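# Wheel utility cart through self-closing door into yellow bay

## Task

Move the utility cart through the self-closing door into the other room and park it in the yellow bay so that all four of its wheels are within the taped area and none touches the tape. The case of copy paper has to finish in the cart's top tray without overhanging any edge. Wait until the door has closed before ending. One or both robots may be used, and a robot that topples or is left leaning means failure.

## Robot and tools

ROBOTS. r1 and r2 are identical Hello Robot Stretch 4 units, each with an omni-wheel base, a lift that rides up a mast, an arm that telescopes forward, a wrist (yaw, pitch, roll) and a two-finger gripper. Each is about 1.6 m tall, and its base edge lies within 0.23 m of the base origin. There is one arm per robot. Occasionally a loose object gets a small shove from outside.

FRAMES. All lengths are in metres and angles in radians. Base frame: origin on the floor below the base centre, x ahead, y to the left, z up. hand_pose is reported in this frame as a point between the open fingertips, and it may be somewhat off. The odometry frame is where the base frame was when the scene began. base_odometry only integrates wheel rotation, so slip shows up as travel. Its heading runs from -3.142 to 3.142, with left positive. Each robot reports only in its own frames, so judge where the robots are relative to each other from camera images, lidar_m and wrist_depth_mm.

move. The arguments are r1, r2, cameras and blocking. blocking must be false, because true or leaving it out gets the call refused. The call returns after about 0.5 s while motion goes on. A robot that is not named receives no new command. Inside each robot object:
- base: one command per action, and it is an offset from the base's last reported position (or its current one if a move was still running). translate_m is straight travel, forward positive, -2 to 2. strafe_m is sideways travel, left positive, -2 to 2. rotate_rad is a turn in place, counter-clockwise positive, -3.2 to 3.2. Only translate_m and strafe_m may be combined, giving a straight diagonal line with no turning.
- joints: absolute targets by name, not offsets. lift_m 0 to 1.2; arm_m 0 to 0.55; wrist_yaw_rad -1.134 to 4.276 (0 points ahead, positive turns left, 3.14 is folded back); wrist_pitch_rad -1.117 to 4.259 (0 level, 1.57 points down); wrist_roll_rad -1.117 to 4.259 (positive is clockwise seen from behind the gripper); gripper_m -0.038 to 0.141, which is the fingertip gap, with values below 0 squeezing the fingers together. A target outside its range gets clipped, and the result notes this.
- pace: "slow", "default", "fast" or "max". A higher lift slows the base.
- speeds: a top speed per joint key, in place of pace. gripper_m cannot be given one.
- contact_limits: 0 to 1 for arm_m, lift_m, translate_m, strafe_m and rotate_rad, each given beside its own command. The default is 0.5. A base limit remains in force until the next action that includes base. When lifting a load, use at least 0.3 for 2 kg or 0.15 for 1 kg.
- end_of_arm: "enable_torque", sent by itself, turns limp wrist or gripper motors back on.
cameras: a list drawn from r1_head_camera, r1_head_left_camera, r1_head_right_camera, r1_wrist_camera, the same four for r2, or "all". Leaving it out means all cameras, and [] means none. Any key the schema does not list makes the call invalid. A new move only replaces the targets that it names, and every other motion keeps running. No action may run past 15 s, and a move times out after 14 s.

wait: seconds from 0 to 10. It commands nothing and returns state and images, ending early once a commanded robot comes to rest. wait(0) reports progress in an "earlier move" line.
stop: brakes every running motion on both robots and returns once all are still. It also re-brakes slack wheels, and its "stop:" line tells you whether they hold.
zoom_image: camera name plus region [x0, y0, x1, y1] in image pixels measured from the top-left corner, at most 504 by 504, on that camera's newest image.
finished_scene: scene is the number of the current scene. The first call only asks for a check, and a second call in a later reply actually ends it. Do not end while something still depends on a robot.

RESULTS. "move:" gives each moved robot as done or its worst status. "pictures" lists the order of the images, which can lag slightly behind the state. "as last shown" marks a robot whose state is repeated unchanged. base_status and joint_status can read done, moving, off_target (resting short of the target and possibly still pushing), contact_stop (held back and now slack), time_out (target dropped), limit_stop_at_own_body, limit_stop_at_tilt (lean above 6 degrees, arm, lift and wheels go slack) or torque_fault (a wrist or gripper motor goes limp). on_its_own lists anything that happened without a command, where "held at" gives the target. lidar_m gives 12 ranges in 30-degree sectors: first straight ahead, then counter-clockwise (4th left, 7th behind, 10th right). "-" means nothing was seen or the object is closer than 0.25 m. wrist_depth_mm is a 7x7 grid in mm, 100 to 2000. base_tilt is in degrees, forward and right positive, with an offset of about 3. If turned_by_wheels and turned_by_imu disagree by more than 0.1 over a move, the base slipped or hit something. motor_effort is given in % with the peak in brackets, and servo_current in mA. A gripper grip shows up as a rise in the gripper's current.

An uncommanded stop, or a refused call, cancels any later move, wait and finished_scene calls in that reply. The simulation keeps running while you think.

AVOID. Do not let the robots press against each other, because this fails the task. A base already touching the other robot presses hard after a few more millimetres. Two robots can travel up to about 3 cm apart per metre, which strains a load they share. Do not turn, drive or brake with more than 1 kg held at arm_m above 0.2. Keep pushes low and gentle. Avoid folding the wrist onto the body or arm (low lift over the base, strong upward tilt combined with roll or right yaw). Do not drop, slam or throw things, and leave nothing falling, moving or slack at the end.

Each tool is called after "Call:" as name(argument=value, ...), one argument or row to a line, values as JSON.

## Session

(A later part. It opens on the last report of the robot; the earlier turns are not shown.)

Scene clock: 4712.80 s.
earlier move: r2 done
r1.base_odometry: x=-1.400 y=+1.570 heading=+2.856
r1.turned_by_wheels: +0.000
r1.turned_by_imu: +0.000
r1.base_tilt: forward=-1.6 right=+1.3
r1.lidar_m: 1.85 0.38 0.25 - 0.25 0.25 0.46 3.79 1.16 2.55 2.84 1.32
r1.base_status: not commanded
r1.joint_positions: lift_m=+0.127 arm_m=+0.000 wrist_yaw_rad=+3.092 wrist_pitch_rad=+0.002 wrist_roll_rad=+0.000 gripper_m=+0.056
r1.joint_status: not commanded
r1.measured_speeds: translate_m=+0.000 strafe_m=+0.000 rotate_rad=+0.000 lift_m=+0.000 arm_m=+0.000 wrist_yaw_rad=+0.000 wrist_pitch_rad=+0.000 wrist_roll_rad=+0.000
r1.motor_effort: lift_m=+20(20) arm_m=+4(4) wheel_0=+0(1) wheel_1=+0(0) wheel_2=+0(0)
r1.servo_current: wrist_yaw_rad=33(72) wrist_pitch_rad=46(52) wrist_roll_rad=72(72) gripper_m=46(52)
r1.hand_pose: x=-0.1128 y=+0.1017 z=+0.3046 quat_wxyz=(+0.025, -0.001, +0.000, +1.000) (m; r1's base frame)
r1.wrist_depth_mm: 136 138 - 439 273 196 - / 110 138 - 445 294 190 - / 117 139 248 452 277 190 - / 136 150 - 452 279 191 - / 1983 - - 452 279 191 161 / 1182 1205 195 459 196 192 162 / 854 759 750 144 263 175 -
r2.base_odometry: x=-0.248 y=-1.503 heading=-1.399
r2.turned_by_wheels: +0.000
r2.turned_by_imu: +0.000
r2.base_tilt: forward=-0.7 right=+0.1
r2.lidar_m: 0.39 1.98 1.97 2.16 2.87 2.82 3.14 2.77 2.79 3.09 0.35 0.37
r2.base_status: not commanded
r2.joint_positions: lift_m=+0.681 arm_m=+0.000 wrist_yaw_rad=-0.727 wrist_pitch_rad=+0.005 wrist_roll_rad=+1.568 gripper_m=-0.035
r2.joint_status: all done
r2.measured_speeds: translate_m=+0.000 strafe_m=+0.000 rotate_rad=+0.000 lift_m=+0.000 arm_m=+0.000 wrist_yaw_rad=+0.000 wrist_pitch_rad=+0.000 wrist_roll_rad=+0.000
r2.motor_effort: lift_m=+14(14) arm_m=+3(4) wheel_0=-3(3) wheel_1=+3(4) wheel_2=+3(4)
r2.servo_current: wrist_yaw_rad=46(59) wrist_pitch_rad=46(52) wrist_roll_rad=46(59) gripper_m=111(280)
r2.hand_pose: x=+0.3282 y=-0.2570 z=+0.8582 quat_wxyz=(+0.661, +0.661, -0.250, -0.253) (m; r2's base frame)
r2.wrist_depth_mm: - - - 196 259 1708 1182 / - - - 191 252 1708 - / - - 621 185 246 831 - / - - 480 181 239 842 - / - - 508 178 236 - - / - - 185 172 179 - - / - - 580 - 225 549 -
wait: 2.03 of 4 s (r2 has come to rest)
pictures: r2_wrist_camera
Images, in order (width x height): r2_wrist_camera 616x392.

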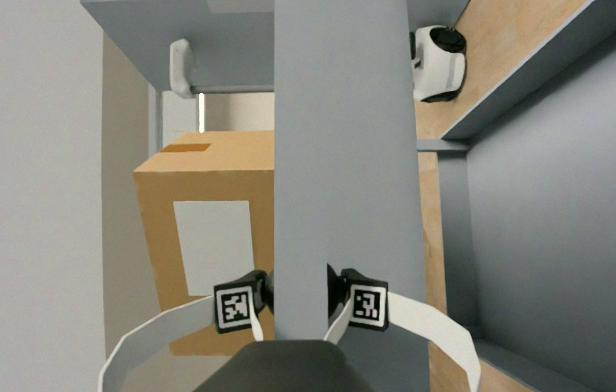

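Call:
move(
  blocking=false,
  cameras=[],
  r2={"base":{"translate_m":-0.722,"strafe_m":0.225},"pace":"default"},
)

Call:
wait(
  seconds=6,
  cameras=["r2_wrist_camera"],
)

Scene clock: 4728.03 s.
move: r2 moving
r1.base_odometry: x=-1.400 y=+1.570 heading=+2.856
r1.turned_by_wheels: +0.000
r1.turned_by_imu: +0.000
r1.base_tilt: forward=-1.6 right=+1.3
r1.lidar_m: 1.81 0.35 0.25 - 0.25 0.25 0.50 3.81 1.15 2.57 2.85 1.34
r1.base_status: not commanded
r1.joint_positions: lift_m=+0.127 arm_m=+0.000 wrist_yaw_rad=+3.092 wrist_pitch_rad=+0.002 wrist_roll_rad=+0.000 gripper_m=+0.056
r1.joint_status: not commanded
r1.measured_speeds: translate_m=+0.000 strafe_m=+0.000 rotate_rad=+0.000 lift_m=+0.000 arm_m=+0.000 wrist_yaw_rad=+0.000 wrist_pitch_rad=+0.000 wrist_roll_rad=+0.000
r1.motor_effort: lift_m=+20(20) arm_m=+4(4) wheel_0=+0(1) wheel_1=+0(0) wheel_2=+0(0)
r1.servo_current: wrist_yaw_rad=72(72) wrist_pitch_rad=46(46) wrist_roll_rad=46(59) gripper_m=39(46)
r1.hand_pose: x=-0.1128 y=+0.1017 z=+0.3046 quat_wxyz=(+0.025, -0.001, +0.000, +1.000) (m; r1's base frame)
r1.wrist_depth_mm: 136 138 - 439 274 196 - / 110 139 - 449 294 189 - / 117 139 250 449 276 190 - / 136 151 - 452 279 191 - / 1983 - - 455 279 191 161 / 1182 1182 195 459 198 191 161 / 842 750 750 143 265 175 -
r2.base_odometry: x=-0.244 y=-1.471 heading=-1.399
r2.turned_by_wheels: +0.000
r2.turned_by_imu: +0.000
r2.base_tilt: forward=-0.7 right=+0.1
r2.lidar_m: 0.37 1.97 1.95 2.17 2.82 2.80 3.12 2.78 2.75 3.07 0.37 0.37
r2.base_status: translate_m moving; strafe_m moving
r2.joint_positions: lift_m=+0.681 arm_m=+0.000 wrist_yaw_rad=-0.726 wrist_pitch_rad=+0.005 wrist_roll_rad=+1.568 gripper_m=-0.035
r2.joint_status: not commanded
r2.measured_speeds: translate_m=-0.121 strafe_m=+0.039 rotate_rad=-0.004 lift_m=+0.000 arm_m=+0.000 wrist_yaw_rad=+0.000 wrist_pitch_rad=+0.000 wrist_roll_rad=+0.000
r2.motor_effort: lift_m=+14(14) arm_m=+3(4) wheel_0=-14(16) wheel_1=-4(7) wheel_2=+14(15)
r2.servo_current: wrist_yaw_rad=46(52) wrist_pitch_rad=39(46) wrist_roll_rad=52(52) gripper_m=117(117)
r2.hand_pose: x=+0.3285 y=-0.2569 z=+0.8582 quat_wxyz=(+0.661, +0.661, -0.249, -0.253) (m; r2's base frame)
r2.wrist_depth_mm: - - - 193 254 1661 1182 / - - - 189 250 1863 - / - - 580 183 245 831 - / - - 480 180 240 842 - / - - 512 177 236 - - / - - 185 173 178 - - / - - - - 227 1618 -
pictures: none
No camera images: "cameras" was empty.

Scene clock: 4731.47 s.
earlier move: r2 done
r1.base_odometry: x=-1.400 y=+1.570 heading=+2.856
r1.turned_by_wheels: +0.000
r1.turned_by_imu: +0.000
r1.base_tilt: forward=-1.6 right=+1.3
r1.lidar_m: 1.96 0.38 0.25 - 0.25 0.25 0.45 3.80 1.15 2.57 2.79 1.94
r1.base_status: not commanded
r1.joint_positions: lift_m=+0.127 arm_m=+0.000 wrist_yaw_rad=+3.092 wrist_pitch_rad=+0.002 wrist_roll_rad=+0.000 gripper_m=+0.056
r1.joint_status: not commanded
r1.measured_speeds: translate_m=+0.000 strafe_m=+0.000 rotate_rad=+0.000 lift_m=+0.000 arm_m=+0.000 wrist_yaw_rad=+0.000 wrist_pitch_rad=+0.000 wrist_roll_rad=+0.000
r1.motor_effort: lift_m=+20(20) arm_m=+4(4) wheel_0=+0(1) wheel_1=+0(0) wheel_2=+0(0)
r1.servo_current: wrist_yaw_rad=39(72) wrist_pitch_rad=46(52) wrist_roll_rad=52(72) gripper_m=46(52)
r1.hand_pose: x=-0.1128 y=+0.1017 z=+0.3046 quat_wxyz=(+0.025, -0.001, +0.000, +1.000) (m; r1's base frame)
r1.wrist_depth_mm: 136 138 - 442 273 196 - / 110 138 - 449 294 190 - / 117 139 249 445 277 190 - / 136 151 - 452 279 191 - / 1983 - - 459 279 191 161 / 1205 1205 195 455 197 191 162 / 842 750 759 143 264 175 -
r2.base_odometry: x=-0.150 y=-0.753 heading=-1.399
r2.turned_by_wheels: +0.000
r2.turned_by_imu: +0.002
r2.base_tilt: forward=-0.7 right=+0.1
r2.lidar_m: 0.32 2.27 2.20 2.52 2.15 2.12 2.38 2.51 2.47 2.76 0.38 0.31
r2.base_status: done
r2.joint_positions: lift_m=+0.681 arm_m=+0.000 wrist_yaw_rad=-0.723 wrist_pitch_rad=+0.005 wrist_roll_rad=+1.568 gripper_m=-0.035
r2.joint_status: not commanded
r2.measured_speeds: translate_m=+0.000 strafe_m=+0.000 rotate_rad=+0.000 lift_m=+0.000 arm_m=+0.000 wrist_yaw_rad=+0.000 wrist_pitch_rad=+0.000 wrist_roll_rad=+0.000
r2.motor_effort: lift_m=+16(16) arm_m=-1(4) wheel_0=+0(16) wheel_1=-3(7) wheel_2=+3(18)
r2.servo_current: wrist_yaw_rad=52(59) wrist_pitch_rad=46(52) wrist_roll_rad=46(65) gripper_m=91(117)
r2.hand_pose: x=+0.3292 y=-0.2564 z=+0.8581 quat_wxyz=(+0.662, +0.661, -0.248, -0.252) (m; r2's base frame)
r2.wrist_depth_mm: - - - 315 340 351 349 / - - - 290 309 1708 484 / - - - 270 278 1708 - / - - - 198 258 809 - / - - 480 185 241 854 - / - - 186 169 176 - - / - - 496 - 216 - -
wait: 3.43 of 6 s (r2 has come to rest)
pictures: r2_wrist_camera
Images, in order (width x height): r2_wrist_camera 616x392.

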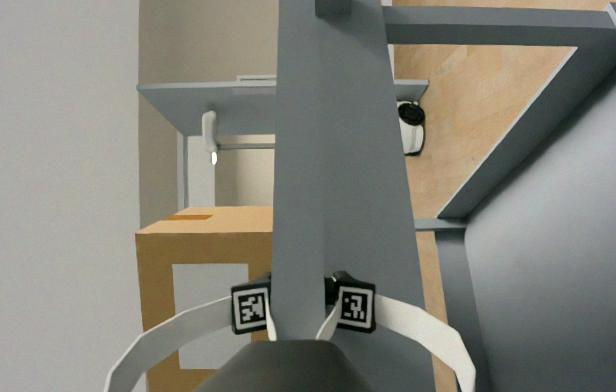

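Call:
move(
  blocking=false,
  cameras=[],
  r2={"base":{"translate_m":-0.321,"strafe_m":0.396},"pace":"default"},
)

Call:
wait(
  seconds=6,
  cameras=["r2_wrist_camera"],
)

Scene clock: 4746.53 s.
move: r2 moving
r1.base_odometry: x=-1.400 y=+1.570 heading=+2.856
r1.turned_by_wheels: +0.000
r1.turned_by_imu: +0.000
r1.base_tilt: forward=-1.6 right=+1.3
r1.lidar_m: 1.95 0.37 0.25 - 0.25 0.25 0.47 3.80 1.14 2.56 2.82 1.99
r1.base_status: not commanded
r1.joint_positions: lift_m=+0.127 arm_m=+0.000 wrist_yaw_rad=+3.092 wrist_pitch_rad=+0.002 wrist_roll_rad=+0.000 gripper_m=+0.056
r1.joint_status: not commanded
r1.measured_speeds: translate_m=+0.000 strafe_m=+0.000 rotate_rad=+0.000 lift_m=+0.000 arm_m=+0.000 wrist_yaw_rad=+0.000 wrist_pitch_rad=+0.000 wrist_roll_rad=+0.000
r1.motor_effort: lift_m=+20(20) arm_m=+4(4) wheel_0=+0(1) wheel_1=+0(0) wheel_2=+0(0)
r1.servo_current: wrist_yaw_rad=59(85) wrist_pitch_rad=33(46) wrist_roll_rad=33(52) gripper_m=46(52)
r1.hand_pose: x=-0.1128 y=+0.1017 z=+0.3046 quat_wxyz=(+0.025, -0.001, +0.000, +1.000) (m; r1's base frame)
r1.wrist_depth_mm: 136 138 - 439 274 196 - / 110 139 - 445 294 189 - / 117 139 248 449 278 190 - / 136 151 - 452 278 190 - / - - - 455 279 191 162 / 1182 1205 194 459 197 191 161 / 842 759 750 143 264 175 -
r2.base_odometry: x=-0.130 y=-0.729 heading=-1.399
r2.turned_by_wheels: +0.000
r2.turned_by_imu: +0.000
r2.base_tilt: forward=-0.7 right=+0.1
r2.lidar_m: 0.33 2.21 2.20 2.52 2.13 2.09 2.37 2.51 2.51 2.77 0.40 0.31
r2.base_status: translate_m moving; strafe_m moving
r2.joint_positions: lift_m=+0.681 arm_m=+0.000 wrist_yaw_rad=-0.726 wrist_pitch_rad=+0.005 wrist_roll_rad=+1.568 gripper_m=-0.035
r2.joint_status: not commanded
r2.measured_speeds: translate_m=-0.080 strafe_m=+0.095 rotate_rad=-0.003 lift_m=+0.000 arm_m=+0.000 wrist_yaw_rad=-0.005 wrist_pitch_rad=+0.000 wrist_roll_rad=+0.000
r2.motor_effort: lift_m=+16(16) arm_m=-4(4) wheel_0=-14(15) wheel_1=+6(9) wheel_2=+8(13)
r2.servo_current: wrist_yaw_rad=46(52) wrist_pitch_rad=46(46) wrist_roll_rad=52(59) gripper_m=98(104)
r2.hand_pose: x=+0.3286 y=-0.2568 z=+0.8581 quat_wxyz=(+0.661, +0.661, -0.249, -0.253) (m; r2's base frame)
r2.wrist_depth_mm: - - - 320 347 353 353 / - - - 293 309 1708 484 / - - - 215 281 1863 - / - - - 199 258 788 - / - - 480 185 242 866 - / - - 186 168 177 - - / - - 492 - 216 - -
pictures: none
No camera images: "cameras" was empty.

Scene clock: 4749.20 s.
earlier move: r2 done
r1.base_odometry: x=-1.400 y=+1.570 heading=+2.856
r1.turned_by_wheels: +0.000
r1.turned_by_imu: +0.000
r1.base_tilt: forward=-1.6 right=+1.3
r1.lidar_m: 2.40 0.36 0.25 - 0.25 0.25 0.46 3.81 1.14 2.54 2.83 2.55
r1.base_status: not commanded
r1.joint_positions: lift_m=+0.127 arm_m=+0.000 wrist_yaw_rad=+3.092 wrist_pitch_rad=+0.002 wrist_roll_rad=+0.000 gripper_m=+0.056
r1.joint_status: not commanded
r1.measured_speeds: translate_m=+0.000 strafe_m=+0.000 rotate_rad=+0.000 lift_m=+0.000 arm_m=+0.000 wrist_yaw_rad=+0.000 wrist_pitch_rad=+0.000 wrist_roll_rad=+0.000
r1.motor_effort: lift_m=+20(20) arm_m=+4(4) wheel_0=+0(1) wheel_1=+0(1) wheel_2=+0(0)
r1.servo_current: wrist_yaw_rad=46(85) wrist_pitch_rad=39(52) wrist_roll_rad=52(72) gripper_m=39(52)
r1.hand_pose: x=-0.1128 y=+0.1017 z=+0.3046 quat_wxyz=(+0.025, -0.001, +0.000, +1.000) (m; r1's base frame)
r1.wrist_depth_mm: 136 138 - 445 274 196 - / 110 138 - 445 293 190 - / 117 139 249 449 277 190 - / 136 151 - 452 279 191 - / 1983 - - 455 281 192 162 / 1182 1205 195 455 196 191 161 / 842 759 759 143 263 175 -
r2.base_odometry: x=+0.185 y=-0.369 heading=-1.399
r2.turned_by_wheels: +0.000
r2.turned_by_imu: -0.002
r2.base_tilt: forward=-0.7 right=+0.1
r2.lidar_m: 0.35 2.13 2.11 2.03 1.66 1.65 1.83 2.60 2.59 2.88 0.37 0.34
r2.base_status: done
r2.joint_positions: lift_m=+0.681 arm_m=+0.000 wrist_yaw_rad=-0.730 wrist_pitch_rad=+0.005 wrist_roll_rad=+1.568 gripper_m=-0.035
r2.joint_status: not commanded
r2.measured_speeds: translate_m=+0.000 strafe_m=+0.000 rotate_rad=+0.000 lift_m=+0.000 arm_m=+0.000 wrist_yaw_rad=+0.000 wrist_pitch_rad=+0.000 wrist_roll_rad=+0.000
r2.motor_effort: lift_m=+16(16) arm_m=-3(4) wheel_0=-4(19) wheel_1=+4(9) wheel_2=+0(13)
r2.servo_current: wrist_yaw_rad=46(65) wrist_pitch_rad=39(52) wrist_roll_rad=46(65) gripper_m=104(104)
r2.hand_pose: x=+0.3276 y=-0.2574 z=+0.8581 quat_wxyz=(+0.661, +0.660, -0.250, -0.254) (m; r2's base frame)
r2.wrist_depth_mm: - - - 273 281 1661 1229 / - - - 263 270 1708 504 / - - - 196 256 820 - / - - 480 187 246 854 - / - - 496 180 237 842 - / - - 186 171 179 - - / - - 544 - 220 - -
wait: 2.67 of 6 s (r2 has come to rest)
pictures: r2_wrist_camera
Images, in order (width x height): r2_wrist_camera 616x392.

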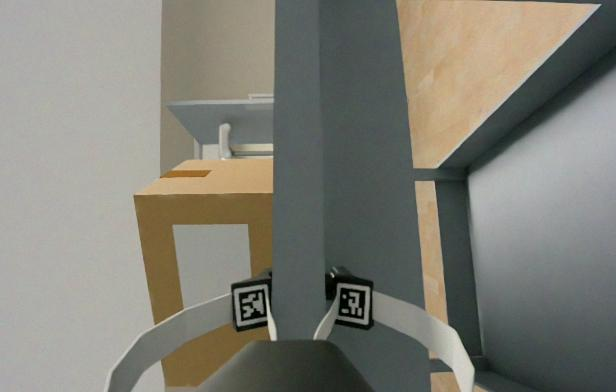

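Call:
move(
  blocking=false,
  cameras=[],
  r2={"base":{"translate_m":-0.352,"strafe_m":0.123},"pace":"default"},
)

Call:
wait(
  seconds=5,
  cameras=[],
)

Call:
move(
  blocking=false,
  cameras=[],
  r2={"base":{"translate_m":-0.2185,"strafe_m":0.2846},"pace":"default"},
)

Call:
wait(
  seconds=5,
  cameras=["r2_wrist_camera"],
)

Scene clock: 4765.90 s.
move: r2 moving
r1.base_odometry: x=-1.400 y=+1.570 heading=+2.856
r1.turned_by_wheels: +0.000
r1.turned_by_imu: +0.000
r1.base_tilt: forward=-1.6 right=+1.3
r1.lidar_m: 2.42 0.38 0.25 - 0.25 0.25 0.49 3.79 1.14 2.54 2.84 2.56
r1.base_status: not commanded
r1.joint_positions: lift_m=+0.127 arm_m=+0.000 wrist_yaw_rad=+3.092 wrist_pitch_rad=+0.002 wrist_roll_rad=+0.000 gripper_m=+0.056
r1.joint_status: not commanded
r1.measured_speeds: translate_m=+0.000 strafe_m=+0.000 rotate_rad=+0.000 lift_m=+0.000 arm_m=+0.000 wrist_yaw_rad=+0.000 wrist_pitch_rad=+0.000 wrist_roll_rad=+0.000
r1.motor_effort: lift_m=+20(20) arm_m=+4(4) wheel_0=+0(1) wheel_1=+0(0) wheel_2=+0(0)
r1.servo_current: wrist_yaw_rad=65(65) wrist_pitch_rad=46(46) wrist_roll_rad=46(59) gripper_m=39(46)
r1.hand_pose: x=-0.1128 y=+0.1017 z=+0.3046 quat_wxyz=(+0.025, -0.001, +0.000, +1.000) (m; r1's base frame)
r1.wrist_depth_mm: 136 138 - 439 273 196 - / 110 139 - 445 294 190 - / 117 138 249 445 278 191 - / 136 150 - 455 278 191 - / 1983 - - 459 279 191 162 / 1182 1205 195 459 197 191 162 / 854 750 759 143 264 175 -
r2.base_odometry: x=+0.190 y=-0.337 heading=-1.398
r2.turned_by_wheels: +0.000
r2.turned_by_imu: +0.001
r2.base_tilt: forward=-0.6 right=+0.1
r2.lidar_m: 0.38 2.17 2.12 1.99 1.62 1.59 1.79 2.60 2.57 2.86 0.38 0.34
r2.base_status: translate_m moving; strafe_m moving
r2.joint_positions: lift_m=+0.681 arm_m=+0.000 wrist_yaw_rad=-0.724 wrist_pitch_rad=+0.005 wrist_roll_rad=+1.568 gripper_m=-0.035
r2.joint_status: not commanded
r2.measured_speeds: translate_m=-0.121 strafe_m=+0.043 rotate_rad=+0.000 lift_m=+0.000 arm_m=+0.000 wrist_yaw_rad=+0.036 wrist_pitch_rad=+0.000 wrist_roll_rad=+0.000
r2.motor_effort: lift_m=+16(16) arm_m=-4(4) wheel_0=-12(13) wheel_1=-5(7) wheel_2=+15(15)
r2.servo_current: wrist_yaw_rad=52(52) wrist_pitch_rad=39(46) wrist_roll_rad=39(52) gripper_m=91(104)
r2.hand_pose: x=+0.3292 y=-0.2564 z=+0.8581 quat_wxyz=(+0.662, +0.661, -0.248, -0.252) (m; r2's base frame)
r2.wrist_depth_mm: - - - 271 276 1661 1229 / - - - 260 265 1708 496 / - - - 193 254 798 - / - - 484 185 245 854 - / - - 500 180 237 842 - / - - 187 172 179 - - / - - 554 - 222 - -
pictures: none
No camera images: "cameras" was empty.

Scene clock: 4768.07 s.
earlier move: r2 done
r1.base_odometry: x=-1.400 y=+1.570 heading=+2.856
r1.turned_by_wheels: +0.000
r1.turned_by_imu: +0.000
r1.base_tilt: forward=-1.6 right=+1.3
r1.lidar_m: 2.74 0.36 0.25 - 0.25 0.25 0.48 3.81 1.12 2.54 2.83 2.99
r1.base_status: not commanded
r1.joint_positions: lift_m=+0.127 arm_m=+0.000 wrist_yaw_rad=+3.092 wrist_pitch_rad=+0.002 wrist_roll_rad=+0.000 gripper_m=+0.056
r1.joint_status: not commanded
r1.measured_speeds: translate_m=+0.000 strafe_m=+0.000 rotate_rad=+0.000 lift_m=+0.000 arm_m=+0.000 wrist_yaw_rad=+0.000 wrist_pitch_rad=+0.000 wrist_roll_rad=+0.000
r1.motor_effort: lift_m=+20(20) arm_m=+4(4) wheel_0=+0(1) wheel_1=+0(0) wheel_2=+0(0)
r1.servo_current: wrist_yaw_rad=65(72) wrist_pitch_rad=33(52) wrist_roll_rad=39(59) gripper_m=39(46)
r1.hand_pose: x=-0.1128 y=+0.1017 z=+0.3046 quat_wxyz=(+0.025, -0.001, +0.000, +1.000) (m; r1's base frame)
r1.wrist_depth_mm: 136 138 - 442 274 196 - / 110 138 - 442 294 190 - / 117 139 249 452 277 190 - / 136 151 - 449 278 190 - / 1921 - - 452 279 191 161 / 1182 1182 195 462 196 192 161 / 866 750 768 143 264 175 -
r2.base_odometry: x=+0.246 y=-0.001 heading=-1.399
r2.turned_by_wheels: +0.000
r2.turned_by_imu: +0.001
r2.base_tilt: forward=-0.7 right=+0.1
r2.lidar_m: 0.33 2.28 2.28 1.58 1.31 1.27 1.45 2.27 2.45 2.73 0.39 0.34
r2.base_status: done
r2.joint_positions: lift_m=+0.681 arm_m=+0.000 wrist_yaw_rad=-0.722 wrist_pitch_rad=+0.005 wrist_roll_rad=+1.568 gripper_m=-0.035
r2.joint_status: not commanded
r2.measured_speeds: translate_m=+0.000 strafe_m=+0.000 rotate_rad=+0.000 lift_m=+0.000 arm_m=+0.000 wrist_yaw_rad=+0.000 wrist_pitch_rad=+0.000 wrist_roll_rad=+0.000
r2.motor_effort: lift_m=+16(16) arm_m=-3(4) wheel_0=-1(13) wheel_1=-5(7) wheel_2=+3(18)
r2.servo_current: wrist_yaw_rad=52(59) wrist_pitch_rad=46(52) wrist_roll_rad=46(59) gripper_m=98(104)
r2.hand_pose: x=+0.3296 y=-0.2562 z=+0.8581 quat_wxyz=(+0.662, +0.661, -0.248, -0.252) (m; r2's base frame)
r2.wrist_depth_mm: - - - 306 327 1366 404 / - - - 286 297 1708 500 / - - - 210 277 1863 - / - - - 198 256 798 - / - - 488 185 241 842 - / - - 187 171 179 - - / - - 508 - 215 - -
wait: 2.17 of 5 s (r2 has come to rest)
pictures: none
No camera images: "cameras" was empty.

Scene clock: 4768.57 s.
move: r2 moving
r1.base_odometry: x=-1.400 y=+1.570 heading=+2.856
r1.turned_by_wheels: +0.000
r1.turned_by_imu: +0.000
r1.base_tilt: forward=-1.6 right=+1.3
r1.lidar_m: 2.77 0.36 0.25 - 0.25 0.25 0.44 3.80 1.14 2.55 2.83 3.79
r1.base_status: not commanded
r1.joint_positions: lift_m=+0.127 arm_m=+0.000 wrist_yaw_rad=+3.092 wrist_pitch_rad=+0.002 wrist_roll_rad=+0.000 gripper_m=+0.056
r1.joint_status: not commanded
r1.measured_speeds: translate_m=+0.000 strafe_m=+0.000 rotate_rad=+0.000 lift_m=+0.000 arm_m=+0.000 wrist_yaw_rad=+0.000 wrist_pitch_rad=+0.000 wrist_roll_rad=+0.000
r1.motor_effort: lift_m=+20(20) arm_m=+4(4) wheel_0=+0(1) wheel_1=+0(0) wheel_2=+0(0)
r1.servo_current: wrist_yaw_rad=52(72) wrist_pitch_rad=46(46) wrist_roll_rad=46(59) gripper_m=39(46)
r1.hand_pose: x=-0.1128 y=+0.1017 z=+0.3046 quat_wxyz=(+0.025, -0.001, +0.000, +1.000) (m; r1's base frame)
r1.wrist_depth_mm: 136 138 - 445 274 197 - / 110 138 - 445 293 190 - / 117 139 249 449 278 190 - / 136 151 - 452 281 191 - / 1863 - - 455 279 192 162 / 1182 1229 195 455 197 191 161 / 854 750 759 143 264 175 -
r2.base_odometry: x=+0.267 y=+0.022 heading=-1.399
r2.turned_by_wheels: +0.000
r2.turned_by_imu: +0.000
r2.base_tilt: forward=-0.7 right=+0.1
r2.lidar_m: 0.31 2.30 2.26 1.55 1.27 1.25 1.41 2.24 2.45 2.75 0.39 0.34
r2.base_status: translate_m moving; strafe_m moving
r2.joint_positions: lift_m=+0.681 arm_m=+0.000 wrist_yaw_rad=-0.725 wrist_pitch_rad=+0.005 wrist_roll_rad=+1.568 gripper_m=-0.035
r2.joint_status: not commanded
r2.measured_speeds: translate_m=-0.075 strafe_m=+0.098 rotate_rad=-0.004 lift_m=+0.000 arm_m=+0.000 wrist_yaw_rad=-0.005 wrist_pitch_rad=+0.000 wrist_roll_rad=+0.000
r2.motor_effort: lift_m=+16(16) arm_m=-4(4) wheel_0=-13(16) wheel_1=+9(9) wheel_2=+9(12)
r2.servo_current: wrist_yaw_rad=46(52) wrist_pitch_rad=46(46) wrist_roll_rad=59(59) gripper_m=98(104)
r2.hand_pose: x=+0.3288 y=-0.2567 z=+0.8581 quat_wxyz=(+0.661, +0.661, -0.249, -0.253) (m; r2's base frame)
r2.wrist_depth_mm: - - - 310 336 1366 355 / - - - 287 300 1708 484 / - - - 211 279 1863 - / - - - 198 257 831 - / - - 488 185 242 842 - / - - 186 172 180 - - / - - 504 - 216 - -
pictures: none
No camera images: "cameras" was empty.

Scene clock: 4770.73 s.
earlier move: r2 done
r1.base_odometry: x=-1.400 y=+1.570 heading=+2.856
r1.turned_by_wheels: +0.000
r1.turned_by_imu: +0.000
r1.base_tilt: forward=-1.6 right=+1.3
r1.lidar_m: 3.10 0.36 0.25 - 0.25 0.25 0.44 3.79 1.14 2.56 2.84 3.77
r1.base_status: not commanded
r1.joint_positions: lift_m=+0.127 arm_m=+0.000 wrist_yaw_rad=+3.092 wrist_pitch_rad=+0.002 wrist_roll_rad=+0.000 gripper_m=+0.056
r1.joint_status: not commanded
r1.measured_speeds: translate_m=+0.000 strafe_m=+0.000 rotate_rad=+0.000 lift_m=+0.000 arm_m=+0.000 wrist_yaw_rad=+0.000 wrist_pitch_rad=+0.000 wrist_roll_rad=+0.000
r1.motor_effort: lift_m=+20(20) arm_m=+4(4) wheel_0=+0(1) wheel_1=+0(0) wheel_2=+0(0)
r1.servo_current: wrist_yaw_rad=52(72) wrist_pitch_rad=39(52) wrist_roll_rad=39(72) gripper_m=46(52)
r1.hand_pose: x=-0.1128 y=+0.1017 z=+0.3046 quat_wxyz=(+0.025, -0.001, +0.000, +1.000) (m; r1's base frame)
r1.wrist_depth_mm: 135 138 - 445 274 196 - / 110 138 - 449 294 190 - / 117 139 248 449 276 190 - / 136 151 - 452 279 191 - / 1983 - - 455 279 191 162 / 1229 1205 195 459 196 192 161 / 854 750 759 143 263 176 -
r2.base_odometry: x=+0.488 y=+0.262 heading=-1.399
r2.turned_by_wheels: +0.000
r2.turned_by_imu: -0.001
r2.base_tilt: forward=-0.6 right=+0.1
r2.lidar_m: 0.35 2.24 2.21 1.18 0.93 0.92 1.06 1.71 2.53 2.82 0.37 0.35
r2.base_status: done
r2.joint_positions: lift_m=+0.681 arm_m=+0.000 wrist_yaw_rad=-0.730 wrist_pitch_rad=+0.005 wrist_roll_rad=+1.568 gripper_m=-0.035
r2.joint_status: not commanded
r2.measured_speeds: translate_m=+0.000 strafe_m=+0.000 rotate_rad=+0.000 lift_m=+0.000 arm_m=+0.000 wrist_yaw_rad=+0.000 wrist_pitch_rad=+0.000 wrist_roll_rad=+0.000
r2.motor_effort: lift_m=+16(16) arm_m=-3(4) wheel_0=-4(18) wheel_1=+4(9) wheel_2=+3(12)
r2.servo_current: wrist_yaw_rad=39(59) wrist_pitch_rad=46(52) wrist_roll_rad=52(65) gripper_m=98(104)
r2.hand_pose: x=+0.3275 y=-0.2574 z=+0.8581 quat_wxyz=(+0.661, +0.660, -0.251, -0.254) (m; r2's base frame)
r2.wrist_depth_mm: - - - 274 282 1661 1229 / - - - 204 270 1708 508 / - - - 196 256 768 - / - - 480 186 248 854 - / - - 492 181 237 831 - / - - 186 172 180 - - / - - 549 - 220 - -
wait: 2.17 of 5 s (r2 has come to rest)
pictures: r2_wrist_camera
Images, in order (width x height): r2_wrist_camera 616x392.

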